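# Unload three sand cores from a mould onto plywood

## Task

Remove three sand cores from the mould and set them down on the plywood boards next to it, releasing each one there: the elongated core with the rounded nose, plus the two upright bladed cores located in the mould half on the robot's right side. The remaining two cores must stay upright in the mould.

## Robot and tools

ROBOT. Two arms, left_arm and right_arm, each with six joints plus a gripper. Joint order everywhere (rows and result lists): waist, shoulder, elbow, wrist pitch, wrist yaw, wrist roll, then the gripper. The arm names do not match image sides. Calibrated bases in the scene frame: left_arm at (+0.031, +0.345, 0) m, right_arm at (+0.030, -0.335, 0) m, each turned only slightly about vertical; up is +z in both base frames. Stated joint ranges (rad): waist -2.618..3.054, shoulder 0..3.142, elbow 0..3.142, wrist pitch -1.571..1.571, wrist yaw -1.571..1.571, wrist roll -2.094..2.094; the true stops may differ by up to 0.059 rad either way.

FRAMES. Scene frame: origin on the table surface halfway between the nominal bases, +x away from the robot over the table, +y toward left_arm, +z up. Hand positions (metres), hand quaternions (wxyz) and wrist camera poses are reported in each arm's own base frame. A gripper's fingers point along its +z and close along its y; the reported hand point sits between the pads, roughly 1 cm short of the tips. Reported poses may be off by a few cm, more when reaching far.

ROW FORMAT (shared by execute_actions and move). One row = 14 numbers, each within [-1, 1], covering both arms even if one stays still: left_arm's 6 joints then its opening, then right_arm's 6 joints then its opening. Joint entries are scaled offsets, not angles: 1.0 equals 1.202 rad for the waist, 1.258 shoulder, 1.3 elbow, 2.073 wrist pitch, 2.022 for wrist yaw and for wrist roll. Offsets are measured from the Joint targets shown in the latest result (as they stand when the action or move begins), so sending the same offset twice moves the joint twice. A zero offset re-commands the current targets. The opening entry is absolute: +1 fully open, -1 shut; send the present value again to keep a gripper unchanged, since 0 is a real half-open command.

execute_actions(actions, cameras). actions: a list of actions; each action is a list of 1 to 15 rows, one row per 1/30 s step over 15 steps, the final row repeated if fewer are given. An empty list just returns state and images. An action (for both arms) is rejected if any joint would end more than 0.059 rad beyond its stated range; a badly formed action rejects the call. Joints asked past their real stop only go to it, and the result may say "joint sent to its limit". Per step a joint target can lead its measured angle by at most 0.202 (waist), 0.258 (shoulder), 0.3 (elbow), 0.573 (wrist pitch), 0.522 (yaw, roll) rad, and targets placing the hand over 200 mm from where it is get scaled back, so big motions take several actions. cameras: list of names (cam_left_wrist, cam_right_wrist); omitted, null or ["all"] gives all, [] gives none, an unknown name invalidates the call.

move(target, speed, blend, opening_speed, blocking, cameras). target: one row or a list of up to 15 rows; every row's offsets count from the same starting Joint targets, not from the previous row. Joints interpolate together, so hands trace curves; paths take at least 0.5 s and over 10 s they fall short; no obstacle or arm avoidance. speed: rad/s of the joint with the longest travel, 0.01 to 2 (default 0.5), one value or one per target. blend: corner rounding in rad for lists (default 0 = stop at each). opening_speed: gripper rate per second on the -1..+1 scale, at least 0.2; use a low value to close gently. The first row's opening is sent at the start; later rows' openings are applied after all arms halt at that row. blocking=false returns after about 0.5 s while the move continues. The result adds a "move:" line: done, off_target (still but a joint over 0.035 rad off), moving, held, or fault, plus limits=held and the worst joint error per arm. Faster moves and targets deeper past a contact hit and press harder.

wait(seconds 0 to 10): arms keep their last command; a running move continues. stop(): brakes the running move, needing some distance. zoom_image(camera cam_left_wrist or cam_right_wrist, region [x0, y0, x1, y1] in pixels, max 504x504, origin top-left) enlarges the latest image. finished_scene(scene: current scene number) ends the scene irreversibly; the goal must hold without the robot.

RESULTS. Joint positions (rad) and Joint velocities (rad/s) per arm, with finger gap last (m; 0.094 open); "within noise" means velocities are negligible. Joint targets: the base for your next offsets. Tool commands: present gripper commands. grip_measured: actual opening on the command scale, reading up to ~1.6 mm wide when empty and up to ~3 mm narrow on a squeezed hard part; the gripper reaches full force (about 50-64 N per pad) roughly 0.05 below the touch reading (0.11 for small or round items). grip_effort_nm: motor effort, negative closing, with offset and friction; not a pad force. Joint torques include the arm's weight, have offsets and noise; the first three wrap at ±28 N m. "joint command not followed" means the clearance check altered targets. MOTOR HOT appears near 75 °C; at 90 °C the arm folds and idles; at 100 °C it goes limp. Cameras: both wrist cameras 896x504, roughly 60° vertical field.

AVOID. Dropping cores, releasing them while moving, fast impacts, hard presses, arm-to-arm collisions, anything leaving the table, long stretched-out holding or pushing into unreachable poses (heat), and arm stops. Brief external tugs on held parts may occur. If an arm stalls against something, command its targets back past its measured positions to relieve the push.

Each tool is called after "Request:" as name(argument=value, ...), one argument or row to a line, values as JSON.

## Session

Request:
execute_actions(
  actions=[],
)

Scene clock: 0.00 s.
left_arm: end_effector_position=(+0.3919, -0.2703, +0.3417) grip_measured=+1.000 grip_effort_nm=n/a end_effector_quat_wxyz=(+0.564, +0.433, +0.543, -0.447) | right_arm: end_effector_position=(+0.3255, +0.0985, +0.1807) grip_measured=+1.000 grip_effort_nm=n/a end_effector_quat_wxyz=(+0.100, -0.217, +0.970, -0.037)
Joint positions: left_arm=[-0.271 1.676 1.232 0.519 1.072 -0.062 0.094] | right_arm=[0.342 1.662 1.591 -1.308 0.097 -0.107 0.094]
Joint velocities: within noise
Joint torques (N m): no reading
Heat: left arm: 31 °C; right arm: 31 °C.
Joint targets: left_arm=[-0.271 1.667 1.240 0.516 1.072 -0.062] | right_arm=[0.342 1.652 1.601 -1.306 0.099 -0.106]
Tool commands: left_gripper/opening=+1.0 right_gripper/opening=+1.0

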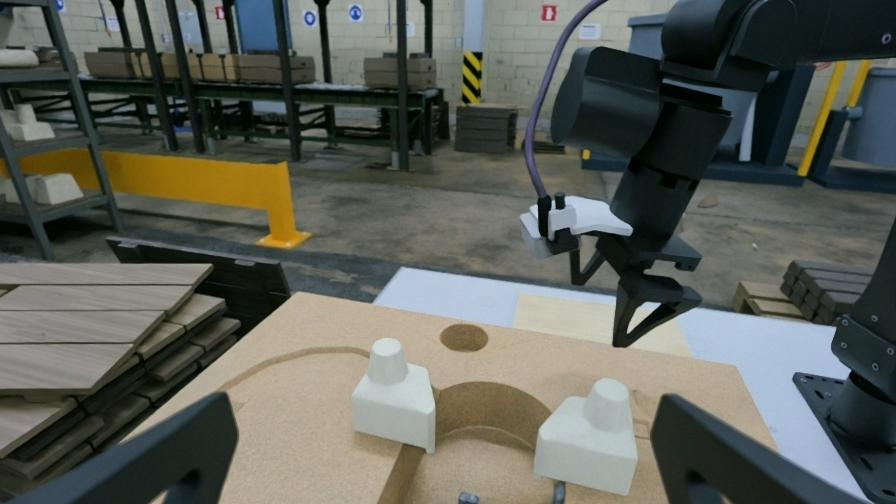

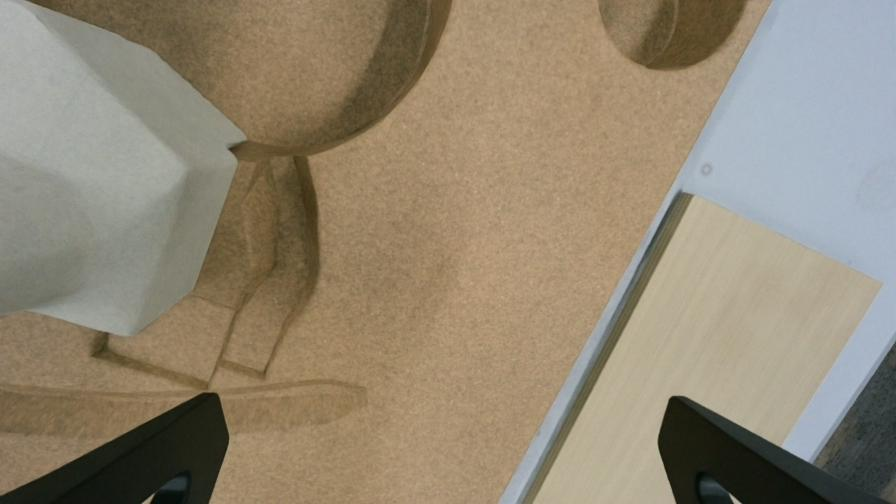

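Request:
move(
  target=[
    [-0.07,-0.18,0.17,-0.37,-0.26,0.015,1,0,-0.18,0.038,0.061,-0.025,0.026,1],
    [-0.1406,-0.3712,0.3538,-0.7569,-0.5302,0.0307,1,0.0815,-0.3593,0.0762,0.122,-0.049,0.0524,1],
  ],
  blend=0.15,
  speed=1.2,
)

Scene clock: 6.13 s.
left_arm: end_effector_position=(+0.2942, -0.1364, +0.3988) grip_measured=+1.000 grip_effort_nm=0.027 end_effector_quat_wxyz=(+0.470, +0.187, +0.855, -0.109) | right_arm: end_effector_position=(+0.2922, +0.1347, +0.3896) grip_measured=+1.000 grip_effort_nm=0.027 end_effector_quat_wxyz=(+0.457, -0.191, +0.864, +0.096)
Joint positions: left_arm=[-0.432 1.202 1.683 -1.044 0.009 -0.006 0.094] | right_arm=[0.432 1.206 1.678 -1.072 0.007 -0.007 0.094]
Joint velocities: within noise
Joint torques (N m): left_arm=[-0.47 -2.4 5.94 1.95 -0.09 0.02] | right_arm=[0.69 -2.69 6.67 1.56 -0.08 0.04]
Heat: left arm: 32 °C; right arm: 32 °C.
Joint targets: left_arm=[-0.440 1.200 1.700 -1.053 0.000 0.000] | right_arm=[0.440 1.200 1.699 -1.053 0.000 0.000]
move: done

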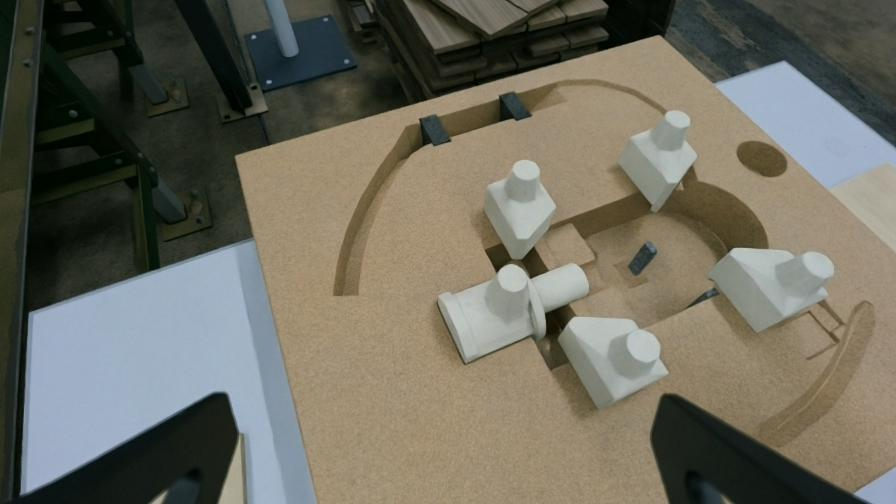

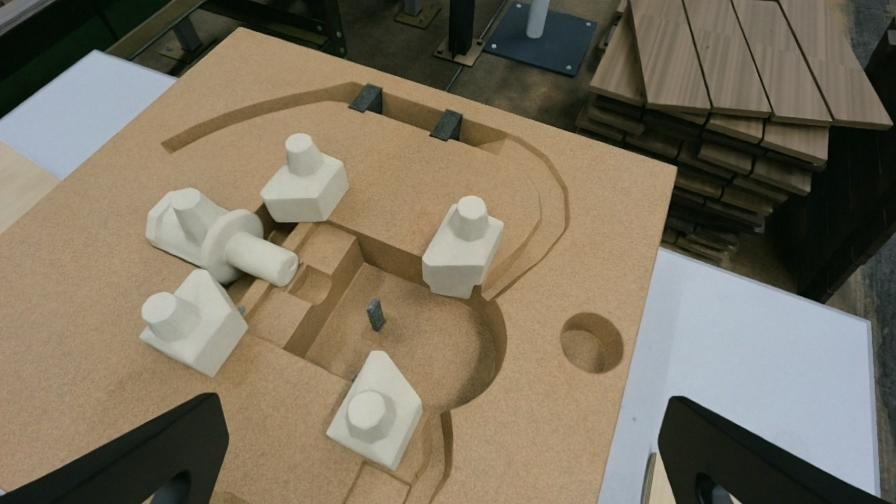

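Request:
move(
  target=[-0.0879,0.4078,-0.1477,0.2209,0,0,1,0.109,0.0742,-0.4454,0.2057,0,0,1],
  speed=0.7,
)

Scene clock: 14.70 s.
left_arm: end_effector_position=(+0.4121, -0.2474, +0.2089) grip_measured=+1.000 grip_effort_nm=0.037 end_effector_quat_wxyz=(+0.356, +0.246, +0.895, -0.103) | right_arm: end_effector_position=(+0.3124, +0.1983, +0.2087) grip_measured=+1.000 grip_effort_nm=0.022 end_effector_quat_wxyz=(+0.354, -0.261, +0.893, +0.099)
Joint positions: left_arm=[-0.54 1.713 1.509 -0.606 0.007 -0.006 0.094] | right_arm=[0.565 1.296 1.125 -0.646 0.005 -0.006 0.094]
Joint velocities: within noise
Joint torques (N m): left_arm=[-0.32 -7.69 5.55 1.87 -0.05 0.02] | right_arm=[0.55 -4.34 5.79 1.36 -0.05 0.03]
Heat: left arm: 33 °C; right arm: 33 °C.
Joint targets: left_arm=[-0.546 1.713 1.508 -0.595 0.000 0.000] | right_arm=[0.571 1.293 1.121 -0.626 0.000 0.000]
move: done

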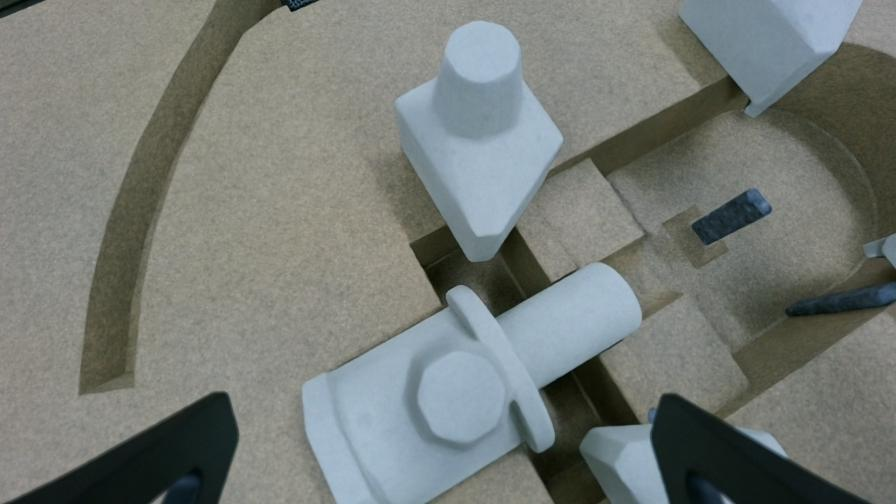

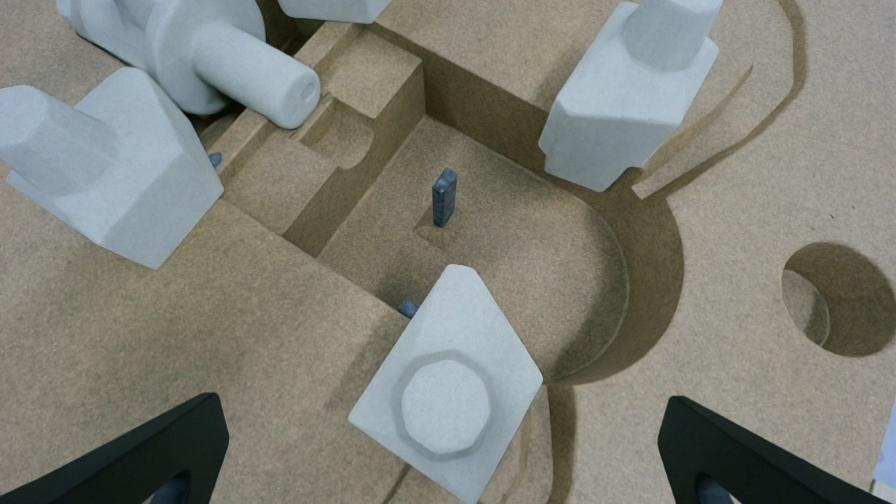

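Request:
move(
  target=[
    [0,0.0169,-0.1677,0.1134,0,0,1,0,0.0129,-0.1777,0.1163,0,0,1],
    [0,0.0169,-0.1677,0.1134,0,0,-0.7,0,0.0129,-0.1777,0.1163,0,0,-0.7],
    [0,0,0.0154,0.0384,0,0,-0.7,0,0,0.0146,0.0192,0,0,-0.7],
    [0,0.0262,0.2308,-0.0757,0,0,-0.7,0,0.0296,0.2208,-0.0926,0,0,-0.7],
  ],
  speed=[0.3,0.3,0.3,0.4],
  blend=[0,0,0.05,0],
  opening_speed=0.9,
)

Scene clock: 27.70 s.
left_arm: end_effector_position=(+0.4086, -0.2483, +0.2509) grip_measured=-0.353 grip_effort_nm=-1.004 end_effector_quat_wxyz=(+0.340, +0.253, +0.901, -0.099) | right_arm: end_effector_position=(+0.3084, +0.1962, +0.2514) grip_measured=-0.315 grip_effort_nm=-1.004 end_effector_quat_wxyz=(+0.335, -0.263, +0.900, +0.095)
Joint positions: left_arm=[-0.545 1.756 1.752 -0.844 0.008 -0.001 0.03] | right_arm=[0.565 1.339 1.355 -0.875 0.003 -0.005 0.032]
Joint velocities: within noise
Joint torques (N m): left_arm=[0.02 -8.57 10.19 2.72 -0.06 -0.05] | right_arm=[0.53 -4.81 10.11 1.66 -0.03 0.02]
Heat: left arm: 34 °C; right arm: 34 °C.
Joint targets: left_arm=[-0.546 1.746 1.808 -0.752 0.000 0.000] | right_arm=[0.571 1.331 1.408 -0.818 0.000 0.000]
move: off_target (left_arm, right_arm); left_arm: the wrist pitch is farthest, 0.092 rad from its target; right_arm: the wrist pitch is farthest, 0.057 rad from its target

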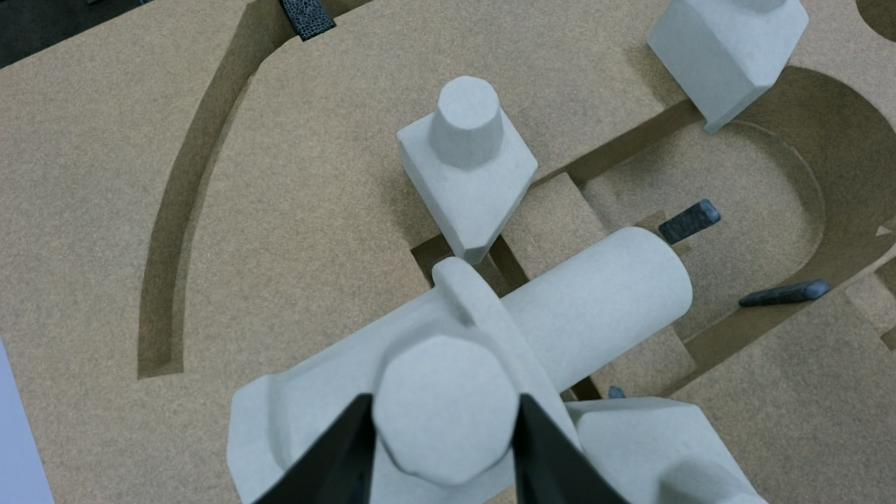

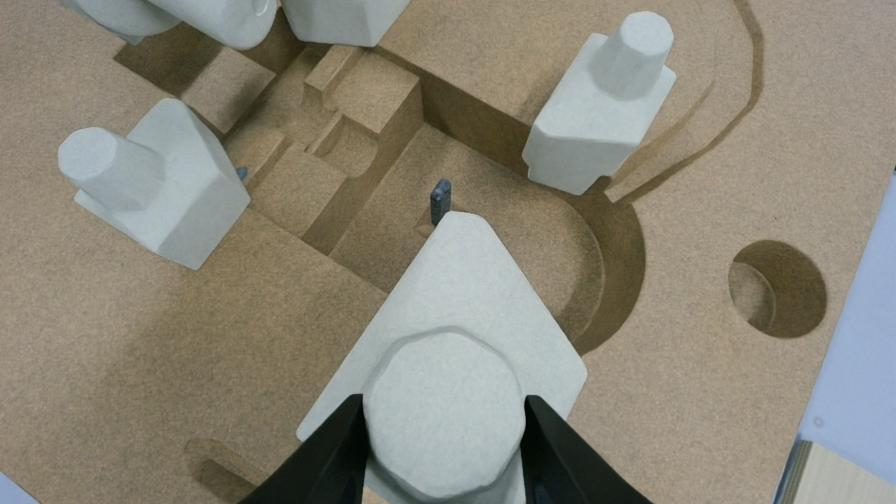

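Request:
move(
  target=[
    [0.188,-0.1002,-0.006,-0.0666,0,0,-0.7,-0.721,-0.1121,-0.0715,0.0087,0,0,-0.7],
    [0.495,-0.2591,-0.2292,-0.2113,-0.3709,-0.502,-0.7,-0.721,-0.1518,-0.4677,0.2258,0,0,-0.7],
  ],
  speed=[0.6,0.6],
  blend=0.05,
)

Scene clock: 44.03 s.
left_arm: end_effector_position=(+0.3089, +0.1247, +0.2515) grip_measured=-0.353 grip_effort_nm=-0.999 end_effector_quat_wxyz=(+0.303, -0.520, +0.773, +0.201) | right_arm: end_effector_position=(+0.3222, -0.0966, +0.1415) grip_measured=-0.315 grip_effort_nm=-1.004 end_effector_quat_wxyz=(+0.357, +0.134, +0.923, -0.055)
Joint positions: left_arm=[0.046 1.474 1.501 -1.226 -0.66 -1.009 0.03] | right_arm=[-0.292 1.18 0.79 -0.441 0.003 -0.004 0.032]
Joint velocities: within noise
Joint torques (N m): left_arm=[0.24 -9.09 5.59 1.5 -1.38 -0.13] | right_arm=[-0.25 -6.53 6.78 2.03 -0.04 0.01]
Heat: left arm: 38 °C; right arm: 37 °C.
Joint targets: left_arm=[0.049 1.420 1.510 -1.190 -0.750 -1.015] | right_arm=[-0.296 1.140 0.800 -0.350 0.000 0.000]
move: off_target (left_arm, right_arm); left_arm: the wrist yaw is farthest, 0.090 rad from its target; right_arm: the wrist pitch is farthest, 0.091 rad from its target

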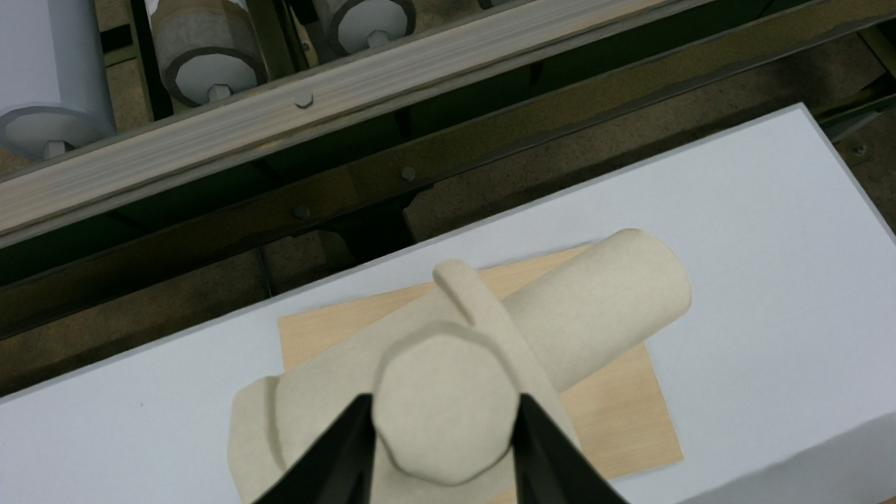

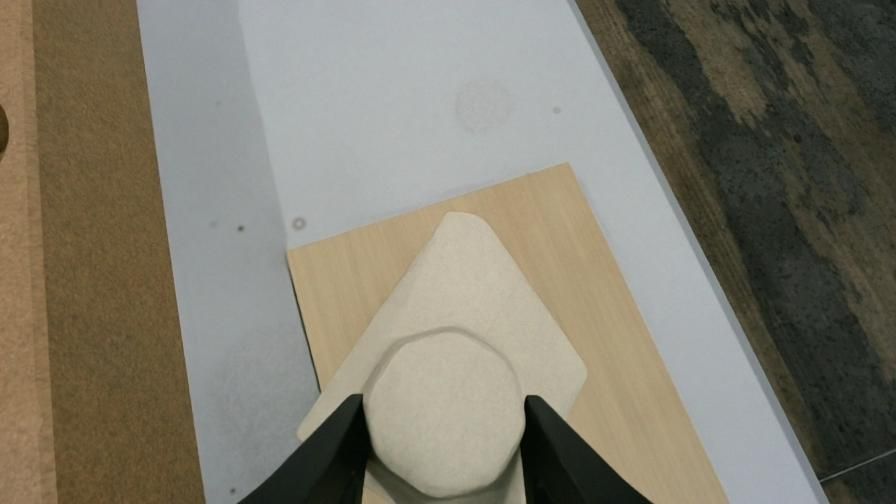

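Request:
move(
  target=[
    [0,-0.0262,-0.3669,0.2098,0,0,-0.7,-0.0416,0,0,0,0,0,-0.7],
    [0,0,-0.4692,0.2846,0,0,-0.7,-0.0416,0.0318,-0.1154,0.1013,0,0,-0.7],
  ],
  speed=[0.4,0.13],
  blend=0.03,
)

Scene clock: 54.43 s.
left_arm: end_effector_position=(+0.3016, +0.1325, +0.1202) grip_measured=-0.353 grip_effort_nm=-0.999 end_effector_quat_wxyz=(+0.326, -0.524, +0.756, +0.218) | right_arm: end_effector_position=(+0.3199, -0.1118, +0.1138) grip_measured=-0.315 grip_effort_nm=-0.999 end_effector_quat_wxyz=(+0.380, +0.154, +0.910, -0.067)
Joint positions: left_arm=[0.046 1.44 0.909 -0.636 -0.719 -1.012 0.03] | right_arm=[-0.338 1.187 0.644 -0.235 0.002 -0.004 0.032]
Joint velocities: within noise
Joint torques (N m): left_arm=[0.28 -6.12 4.12 1.55 -0.74 -0.11] | right_arm=[-0.66 -3.71 6.35 2.12 -0.04 0.01]
Heat: left arm: 36 °C; right arm: 39 °C.
Joint targets: left_arm=[0.049 1.420 0.900 -0.600 -0.750 -1.015] | right_arm=[-0.345 1.179 0.649 -0.140 -0.001 0.000]
move: off_target (left_arm, right_arm); left_arm: the wrist pitch is farthest, 0.036 rad from its target; right_arm: the wrist pitch is farthest, 0.095 rad from its target

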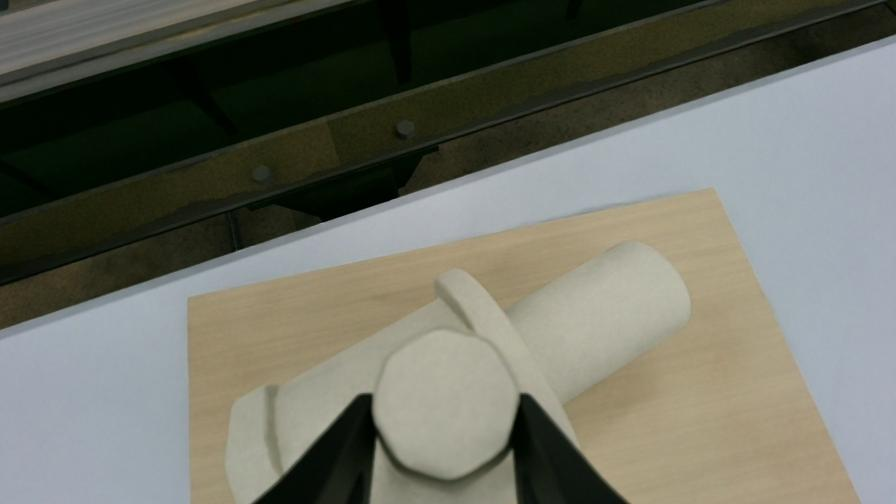

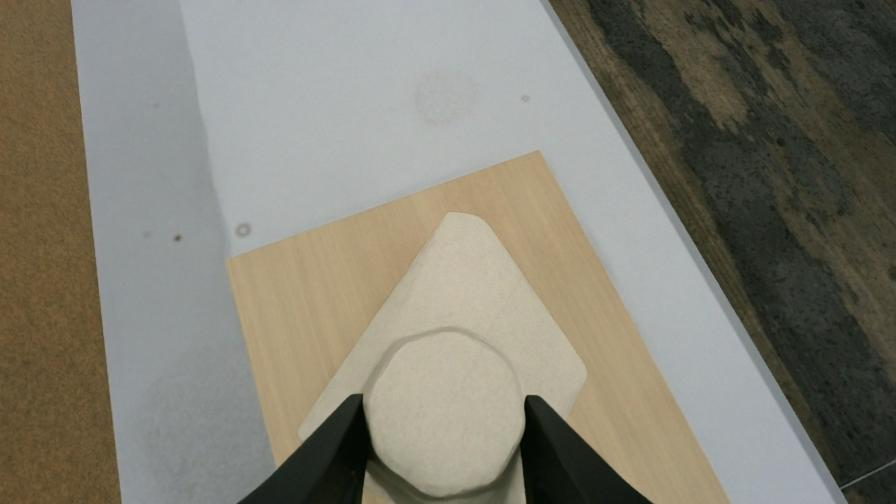

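Request:
move(
  target=[0,0,0,0,0,0,0.1,0,0.004,-0.029,0.0206,0,0,-0.7],
  speed=0.15,
  opening_speed=0.6,
  cameras=["cam_right_wrist"],
)

Scene clock: 65.77 s.
left_arm: end_effector_position=(+0.3056, +0.1338, +0.1222) grip_measured=+0.098 grip_effort_nm=0.125 end_effector_quat_wxyz=(+0.338, -0.526, +0.750, +0.215) | right_arm: end_effector_position=(+0.3220, -0.1125, +0.1109) grip_measured=-0.315 grip_effort_nm=-1.009 end_effector_quat_wxyz=(+0.393, +0.153, +0.904, -0.069)
Joint positions: left_arm=[0.046 1.44 0.905 -0.607 -0.727 -1.012 0.052] | right_arm=[-0.338 1.187 0.612 -0.175 0.002 -0.004 0.032]
Joint velocities: within noise
Joint torques (N m): left_arm=[0.27 -6.17 4.53 1.29 -0.65 -0.09] | right_arm=[-0.65 -3.32 5.97 2 -0.03 0.01]
Heat: left arm: 35 °C; right arm: 41 °C.
Joint targets: left_arm=[0.049 1.420 0.900 -0.600 -0.750 -1.015] | right_arm=[-0.345 1.185 0.612 -0.097 0.000 0.000]
move: off_target (right_arm); right_arm: the wrist pitch is farthest, 0.078 rad from its target
Images, in order (width x height): cam_right_wrist 896x504.

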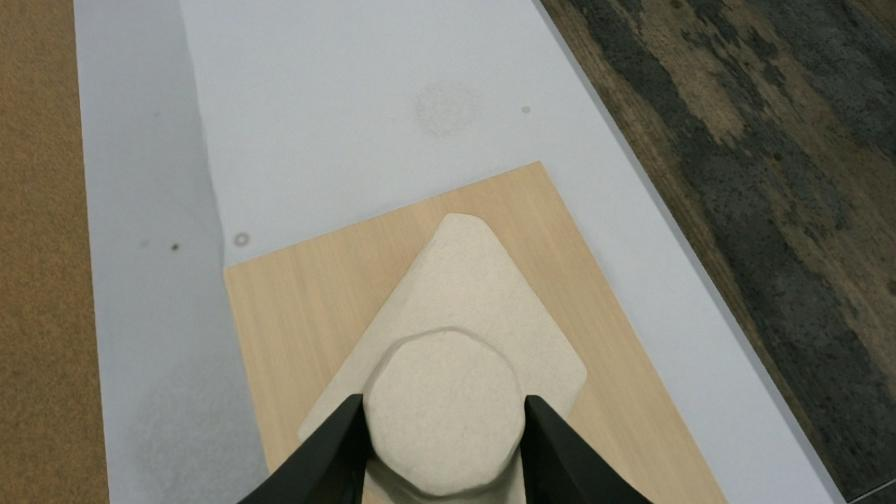

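Request:
move(
  target=[
    [0,0,0,0,0,0,0.7,0,0,0,0,0,0,0.0],
    [0,0.0,0.346,-0.217,0,0,0.7,0,0,0,0,0,0,0.7],
  ],
  speed=0.5,
  opening_speed=0.9,
  cameras=["cam_right_wrist"],
)

Scene clock: 72.73 s.
left_arm: end_effector_position=(+0.3128, +0.1345, +0.2278) grip_measured=+0.698 grip_effort_nm=0.125 end_effector_quat_wxyz=(+0.335, -0.526, +0.751, +0.218) | right_arm: end_effector_position=(+0.3315, -0.1140, +0.1217) grip_measured=+0.697 grip_effort_nm=0.178 end_effector_quat_wxyz=(+0.419, +0.149, +0.893, -0.069)
Joint positions: left_arm=[0.046 1.44 1.33 -1.038 -0.73 -1.012 0.08] | right_arm=[-0.338 1.187 0.612 -0.117 -0.008 -0.004 0.08]
Joint velocities: within noise
Joint torques (N m): left_arm=[0.17 -6.34 6.76 1.03 -0.58 -0.1] | right_arm=[-0.68 -3.36 6.02 1.48 0.06 0]
Heat: left arm: 35 °C; right arm: 40 °C.
Joint targets: left_arm=[0.049 1.420 1.350 -1.050 -0.750 -1.015] | right_arm=[-0.345 1.185 0.612 -0.098 0.000 0.000]
move: done; target 2's new numbers were sent with right_arm's wrist pitch 0.038 rad from that target
Images, in order (width x height): cam_right_wrist 896x504.

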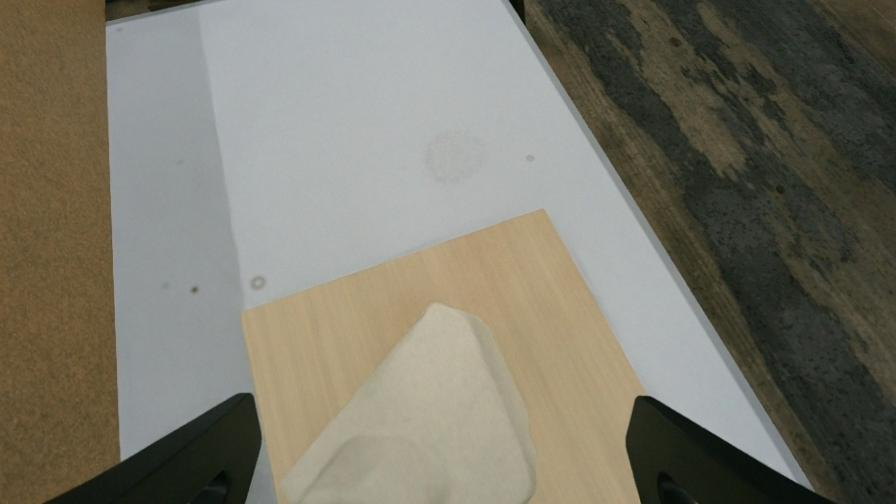

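Request:
move(
  target=[
    [0,0,0,0,0,0,0.7,0,0,0.346,-0.217,0,0,0.7],
    [0,0,0,0,0,0,0.7,0.607,0.595,0.906,-0.260,0,0,0.7],
  ],
  speed=[0.6,0.8],
  blend=[0.1,0],
  cameras=["cam_right_wrist"],
)

Scene clock: 78.43 s.
left_arm: end_effector_position=(+0.3128, +0.1345, +0.2278) grip_measured=+0.698 grip_effort_nm=0.115 end_effector_quat_wxyz=(+0.335, -0.526, +0.751, +0.218) | right_arm: end_effector_position=(+0.4969, +0.2057, +0.2045) grip_measured=+0.697 grip_effort_nm=0.178 end_effector_quat_wxyz=(+0.369, -0.182, +0.908, +0.074)
Joint positions: left_arm=[0.046 1.44 1.33 -1.038 -0.73 -1.012 0.08] | right_arm=[0.389 1.93 1.756 -0.625 -0.005 -0.004 0.08]
Joint velocities: within noise
Joint torques (N m): left_arm=[0.24 -6.41 6.78 1.05 -0.62 -0.11] | right_arm=[-0.57 -8.99 8.75 1.1 0.04 0]
Heat: left arm: 35 °C; right arm: 40 °C.
Joint targets: left_arm=[0.049 1.420 1.350 -1.050 -0.750 -1.015] | right_arm=[0.384 1.933 1.790 -0.636 0.000 0.000]
move: done
Images, in order (width x height): cam_right_wrist 896x504.

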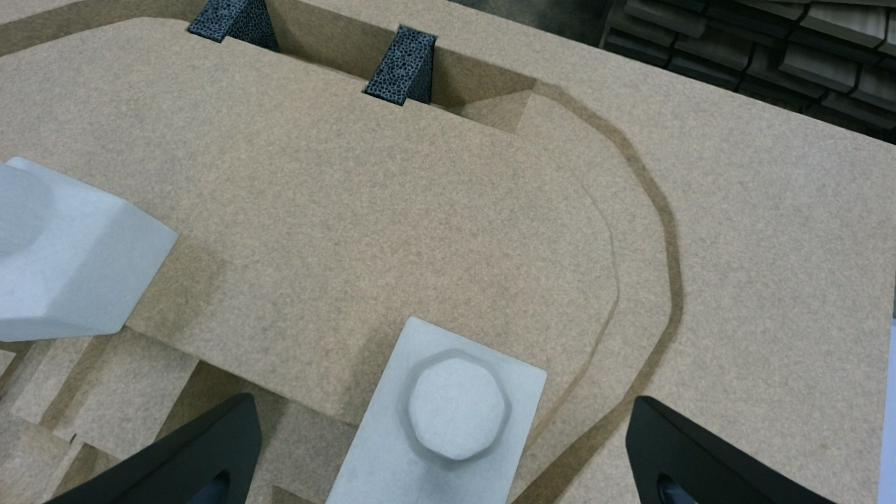

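Request:
move(
  target=[
    [0,0,0,0,0,0,0.7,0,0.007,-0.178,0.104,0,0,1],
    [0,0,0,0,0,0,0.7,0,0.007,-0.178,0.104,0,0,-0.7],
    [0,0,0,0,0,0,0.7,0,0.001,0.015,0.0096,0,0,-0.7],
    [0,0,0,0,0,0,0.7,0,0.048,0.268,-0.121,0,0,-0.7],
  ],
  speed=[0.3,0.3,0.3,0.4],
  blend=[0,0,0.05,0],
  opening_speed=0.9,
  cameras=["cam_right_wrist"],
)

Scene clock: 88.77 s.
left_arm: end_effector_position=(+0.3127, +0.1345, +0.2278) grip_measured=+0.698 grip_effort_nm=0.120 end_effector_quat_wxyz=(+0.335, -0.526, +0.751, +0.218) | right_arm: end_effector_position=(+0.4943, +0.2025, +0.2580) grip_measured=-0.321 grip_effort_nm=-1.004 end_effector_quat_wxyz=(+0.354, -0.181, +0.915, +0.068)
Joint positions: left_arm=[0.046 1.44 1.33 -1.039 -0.73 -1.012 0.08] | right_arm=[0.387 1.996 2.091 -0.928 0 -0.004 0.032]
Joint velocities: within noise
Joint torques (N m): left_arm=[0.25 -6.34 6.79 1.02 -0.6 -0.12] | right_arm=[-0.24 -9.62 9.54 1.54 -0.02 0]
Heat: left arm: 35 °C; right arm: 39 °C.
Joint targets: left_arm=[0.049 1.420 1.350 -1.050 -0.750 -1.015] | right_arm=[0.384 1.994 2.138 -0.887 0.000 0.000]
move: off_target (right_arm); right_arm: the elbow is farthest, 0.047 rad from its target
Images, in order (width x height): cam_right_wrist 896x504.

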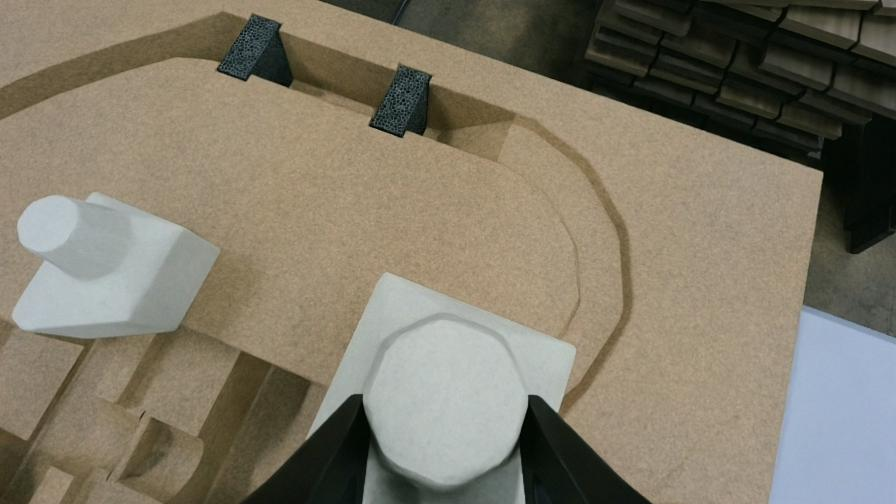

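Request:
move(
  target=[
    [0,0,0,0,0,0,0.7,-0.667,-0.886,-0.737,-0.064,0,0,-0.7],
    [0,0,0,0,0,0,0.7,-0.667,-0.957,-0.975,0.042,0,0,-0.7],
  ],
  speed=[0.8,0.4],
  blend=[0.05,0],
  cameras=["cam_right_wrist"],
)

Scene clock: 103.77 s.
left_arm: end_effector_position=(+0.3127, +0.1345, +0.2278) grip_measured=+0.698 grip_effort_nm=0.125 end_effector_quat_wxyz=(+0.335, -0.526, +0.751, +0.218) | right_arm: end_effector_position=(+0.2273, -0.0974, +0.1990) grip_measured=-0.395 grip_effort_nm=-1.004 end_effector_quat_wxyz=(+0.353, +0.188, +0.914, -0.074)
Joint positions: left_arm=[0.046 1.44 1.33 -1.039 -0.73 -1.012 0.08] | right_arm=[-0.409 0.813 0.864 -0.884 -0.001 -0.004 0.028]
Joint velocities: within noise
Joint torques (N m): left_arm=[0.21 -6.34 6.78 1.06 -0.58 -0.1] | right_arm=[-0.7 -2.35 6.32 1.97 0 0]
Heat: left arm: 35 °C; right arm: 40 °C.
Joint targets: left_arm=[0.049 1.420 1.350 -1.050 -0.750 -1.015] | right_arm=[-0.418 0.789 0.871 -0.800 0.000 0.000]
move: off_target (right_arm); right_arm: the wrist pitch is farthest, 0.084 rad from its target
Images, in order (width x height): cam_right_wrist 896x504.

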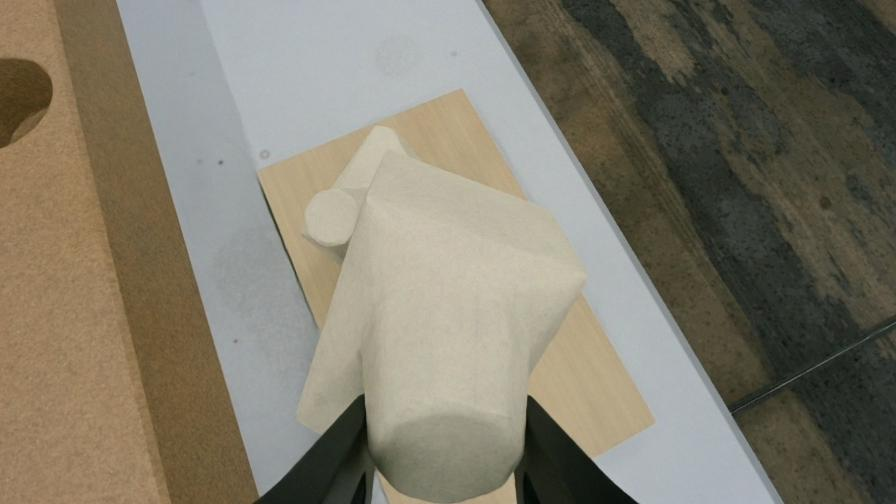

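Request:
zoom_image(
  camera="cam_right_wrist",
  region=[220, 80, 700, 504],
)

Scaled by 1.050.

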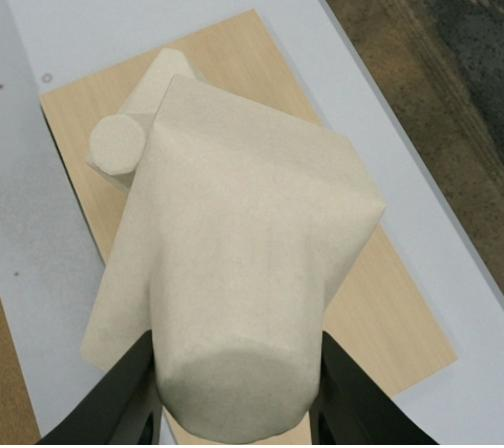

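Request:
move(
  target=[0,0,0,0,0,0,0.7,0,0.445,0.427,-0.27,0,0,-0.7],
  speed=0.5,
  cameras=["cam_right_wrist"],
)

Scene clock: 118.40 s.
left_arm: end_effector_position=(+0.3127, +0.1345, +0.2278) grip_measured=+0.698 grip_effort_nm=0.125 end_effector_quat_wxyz=(+0.335, -0.526, +0.751, +0.218) | right_arm: end_effector_position=(+0.2413, -0.1035, +0.2003) grip_measured=-0.395 grip_effort_nm=-1.004 end_effector_quat_wxyz=(+0.110, +0.200, +0.973, -0.023)
Joint positions: left_arm=[0.046 1.44 1.33 -1.039 -0.73 -1.012 0.08] | right_arm=[-0.409 1.355 1.38 -1.369 -0.001 -0.004 0.028]
Joint velocities: within noise
Joint torques (N m): left_arm=[0.23 -6.35 6.82 1.03 -0.59 -0.11] | right_arm=[-0.7 -4.19 8.87 0.61 0.01 0]
Heat: left arm: 35 °C; right arm: 43 °C.
Joint targets: left_arm=[0.049 1.420 1.350 -1.050 -0.750 -1.015] | right_arm=[-0.418 1.349 1.426 -1.360 0.000 0.000]
move: off_target (right_arm); right_arm: the elbow is farthest, 0.046 rad from its target
Images, in order (width x height): cam_right_wrist 896x504.

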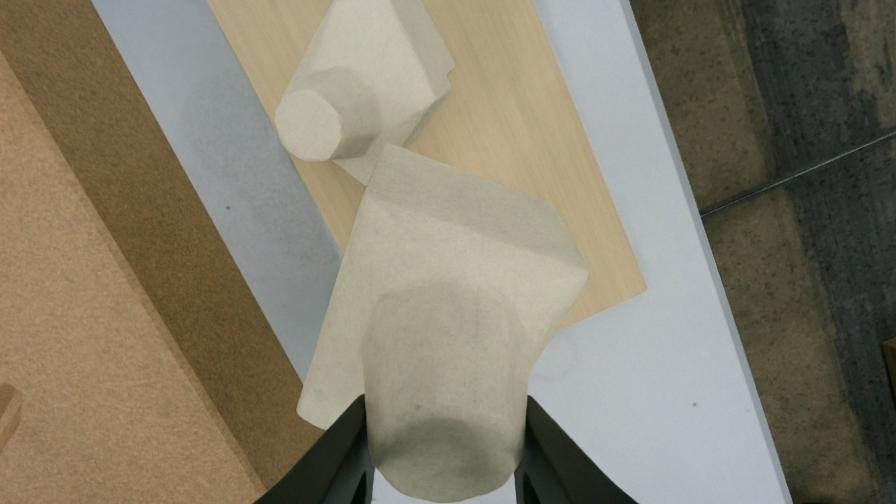

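Request:
move(
  target=[
    [0,0,0,0,0,0,0.7,-0.083,0,0,0,0,0,-0.7],
    [0,0,0,0,0,0,0.7,-0.083,-0.083,-0.297,0.133,0,0,-0.7],
  ],
  speed=[0.4,0.25],
  blend=[0.05,0],
  cameras=["cam_right_wrist"],
)

Scene clock: 137.60 s.
left_arm: end_effector_position=(+0.3127, +0.1345, +0.2278) grip_measured=+0.698 grip_effort_nm=0.125 end_effector_quat_wxyz=(+0.335, -0.526, +0.751, +0.218) | right_arm: end_effector_position=(+0.2161, -0.1202, +0.1284) grip_measured=-0.396 grip_effort_nm=-1.004 end_effector_quat_wxyz=(+0.101, +0.250, +0.963, -0.027)
Joint positions: left_arm=[0.046 1.44 1.33 -1.039 -0.73 -1.012 0.08] | right_arm=[-0.512 1.278 1.038 -1.122 0 -0.004 0.028]
Joint velocities: within noise
Joint torques (N m): left_arm=[0.28 -6.32 6.72 1.05 -0.6 -0.11] | right_arm=[-0.51 -6.02 5.56 0.81 -0.01 0]
Heat: left arm: 35 °C; right arm: 38 °C.
Joint targets: left_arm=[0.049 1.420 1.350 -1.050 -0.750 -1.015] | right_arm=[-0.517 1.245 1.040 -1.084 0.000 0.000]
move: off_target (right_arm); blend cut to 0.0499 rad at target 1; right_arm: the wrist pitch is farthest, 0.038 rad from its target
Images, in order (width x height): cam_right_wrist 896x504.

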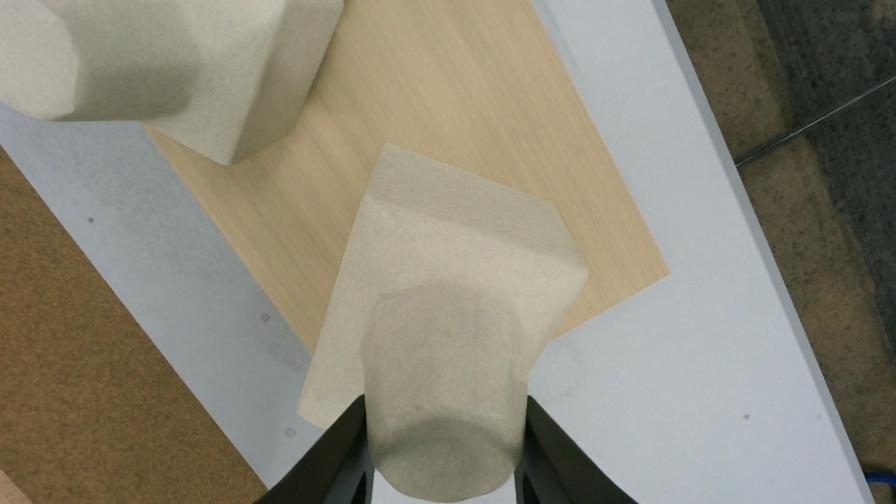

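Request:
move(
  target=[
    [0,0,0,0,0,0,0.7,0,0.028,-0.038,0.053,0,0,-0.7],
    [0,0,0,0,0,0,0.7,0,0.030,-0.061,0.069,0,0,-0.7],
  ],
  speed=[0.15,0.12],
  blend=[0.02,0],
  cameras=["cam_right_wrist"],
)

Scene clock: 144.97 s.
left_arm: end_effector_position=(+0.3127, +0.1345, +0.2278) grip_measured=+0.698 grip_effort_nm=0.120 end_effector_quat_wxyz=(+0.335, -0.526, +0.751, +0.218) | right_arm: end_effector_position=(+0.2333, -0.1299, +0.1188) grip_measured=-0.397 grip_effort_nm=-1.009 end_effector_quat_wxyz=(+0.141, +0.249, +0.958, -0.037)
Joint positions: left_arm=[0.046 1.44 1.33 -1.039 -0.73 -1.012 0.08] | right_arm=[-0.512 1.278 0.98 -0.981 0 -0.004 0.028]
Joint velocities: within noise
Joint torques (N m): left_arm=[0.27 -6.37 6.76 1.05 -0.6 -0.11] | right_arm=[-0.49 -3.04 4.14 0.94 -0.01 0.01]
Heat: left arm: 35 °C; right arm: 38 °C.
Joint targets: left_arm=[0.049 1.420 1.350 -1.050 -0.750 -1.015] | right_arm=[-0.517 1.283 0.960 -0.941 0.000 0.000]
move: off_target (right_arm); blend cut to 0.0166 rad at target 1; right_arm: the wrist pitch is farthest, 0.040 rad from its target
Images, in order (width x height): cam_right_wrist 896x504.

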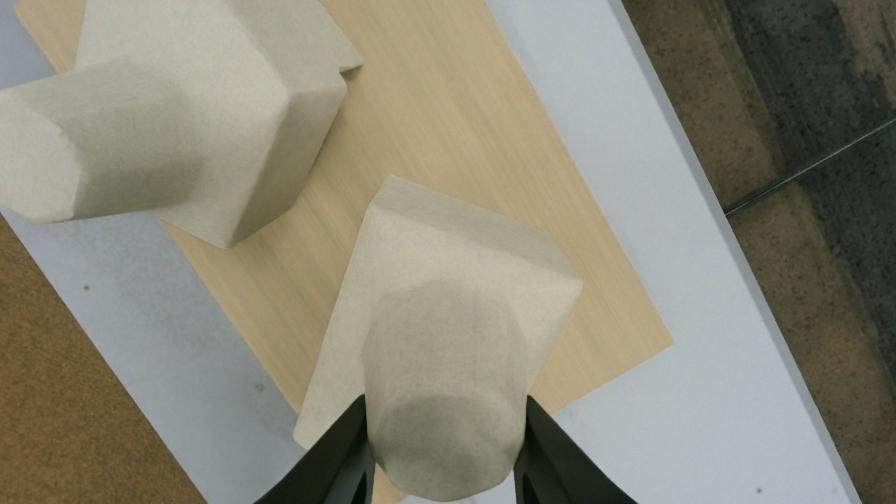

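Request:
move(
  target=[
    [0,0,0,0,0,0,0.7,0,0,0,0,0,0,0.0],
    [0,0,0,0,0,0,0.7,0,0,0.346,-0.217,0,0,0.7],
  ],
  speed=0.5,
  opening_speed=0.9,
  cameras=["cam_right_wrist"],
)

Scene clock: 151.47 s.
left_arm: end_effector_position=(+0.3127, +0.1345, +0.2278) grip_measured=+0.698 grip_effort_nm=0.125 end_effector_quat_wxyz=(+0.335, -0.526, +0.751, +0.218) | right_arm: end_effector_position=(+0.2223, -0.1237, +0.2190) grip_measured=+0.697 grip_effort_nm=0.183 end_effector_quat_wxyz=(+0.143, +0.248, +0.957, -0.038)
Joint positions: left_arm=[0.046 1.44 1.33 -1.039 -0.73 -1.012 0.08] | right_arm=[-0.512 1.281 1.385 -1.379 0 -0.004 0.08]
Joint velocities: within noise
Joint torques (N m): left_arm=[0.21 -6.35 6.75 1.04 -0.62 -0.1] | right_arm=[-0.5 -3 7.16 0.48 -0.01 0.01]
Heat: left arm: 35 °C; right arm: 37 °C.
Joint targets: left_arm=[0.049 1.420 1.350 -1.050 -0.750 -1.015] | right_arm=[-0.517 1.283 1.410 -1.391 0.000 0.000]
move: done
Images, in order (width x height): cam_right_wrist 896x504.

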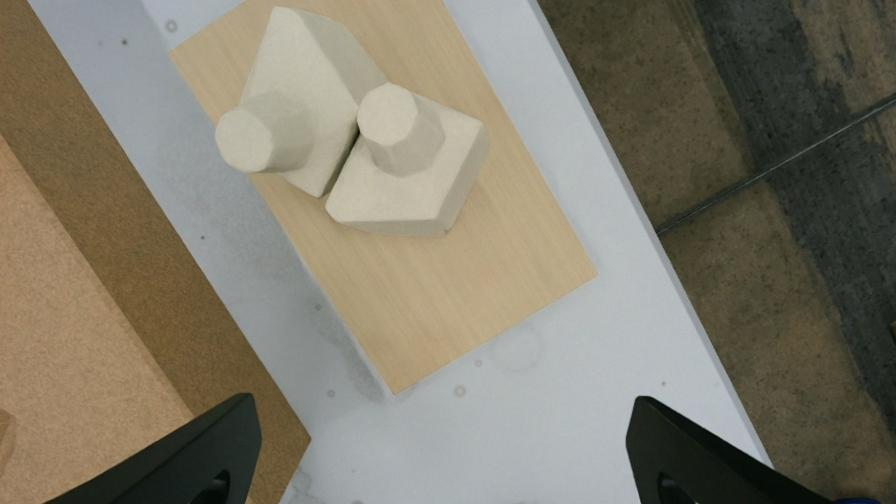

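Request:
finished_scene(
  scene=2,
)

The scene is finished: the task was done.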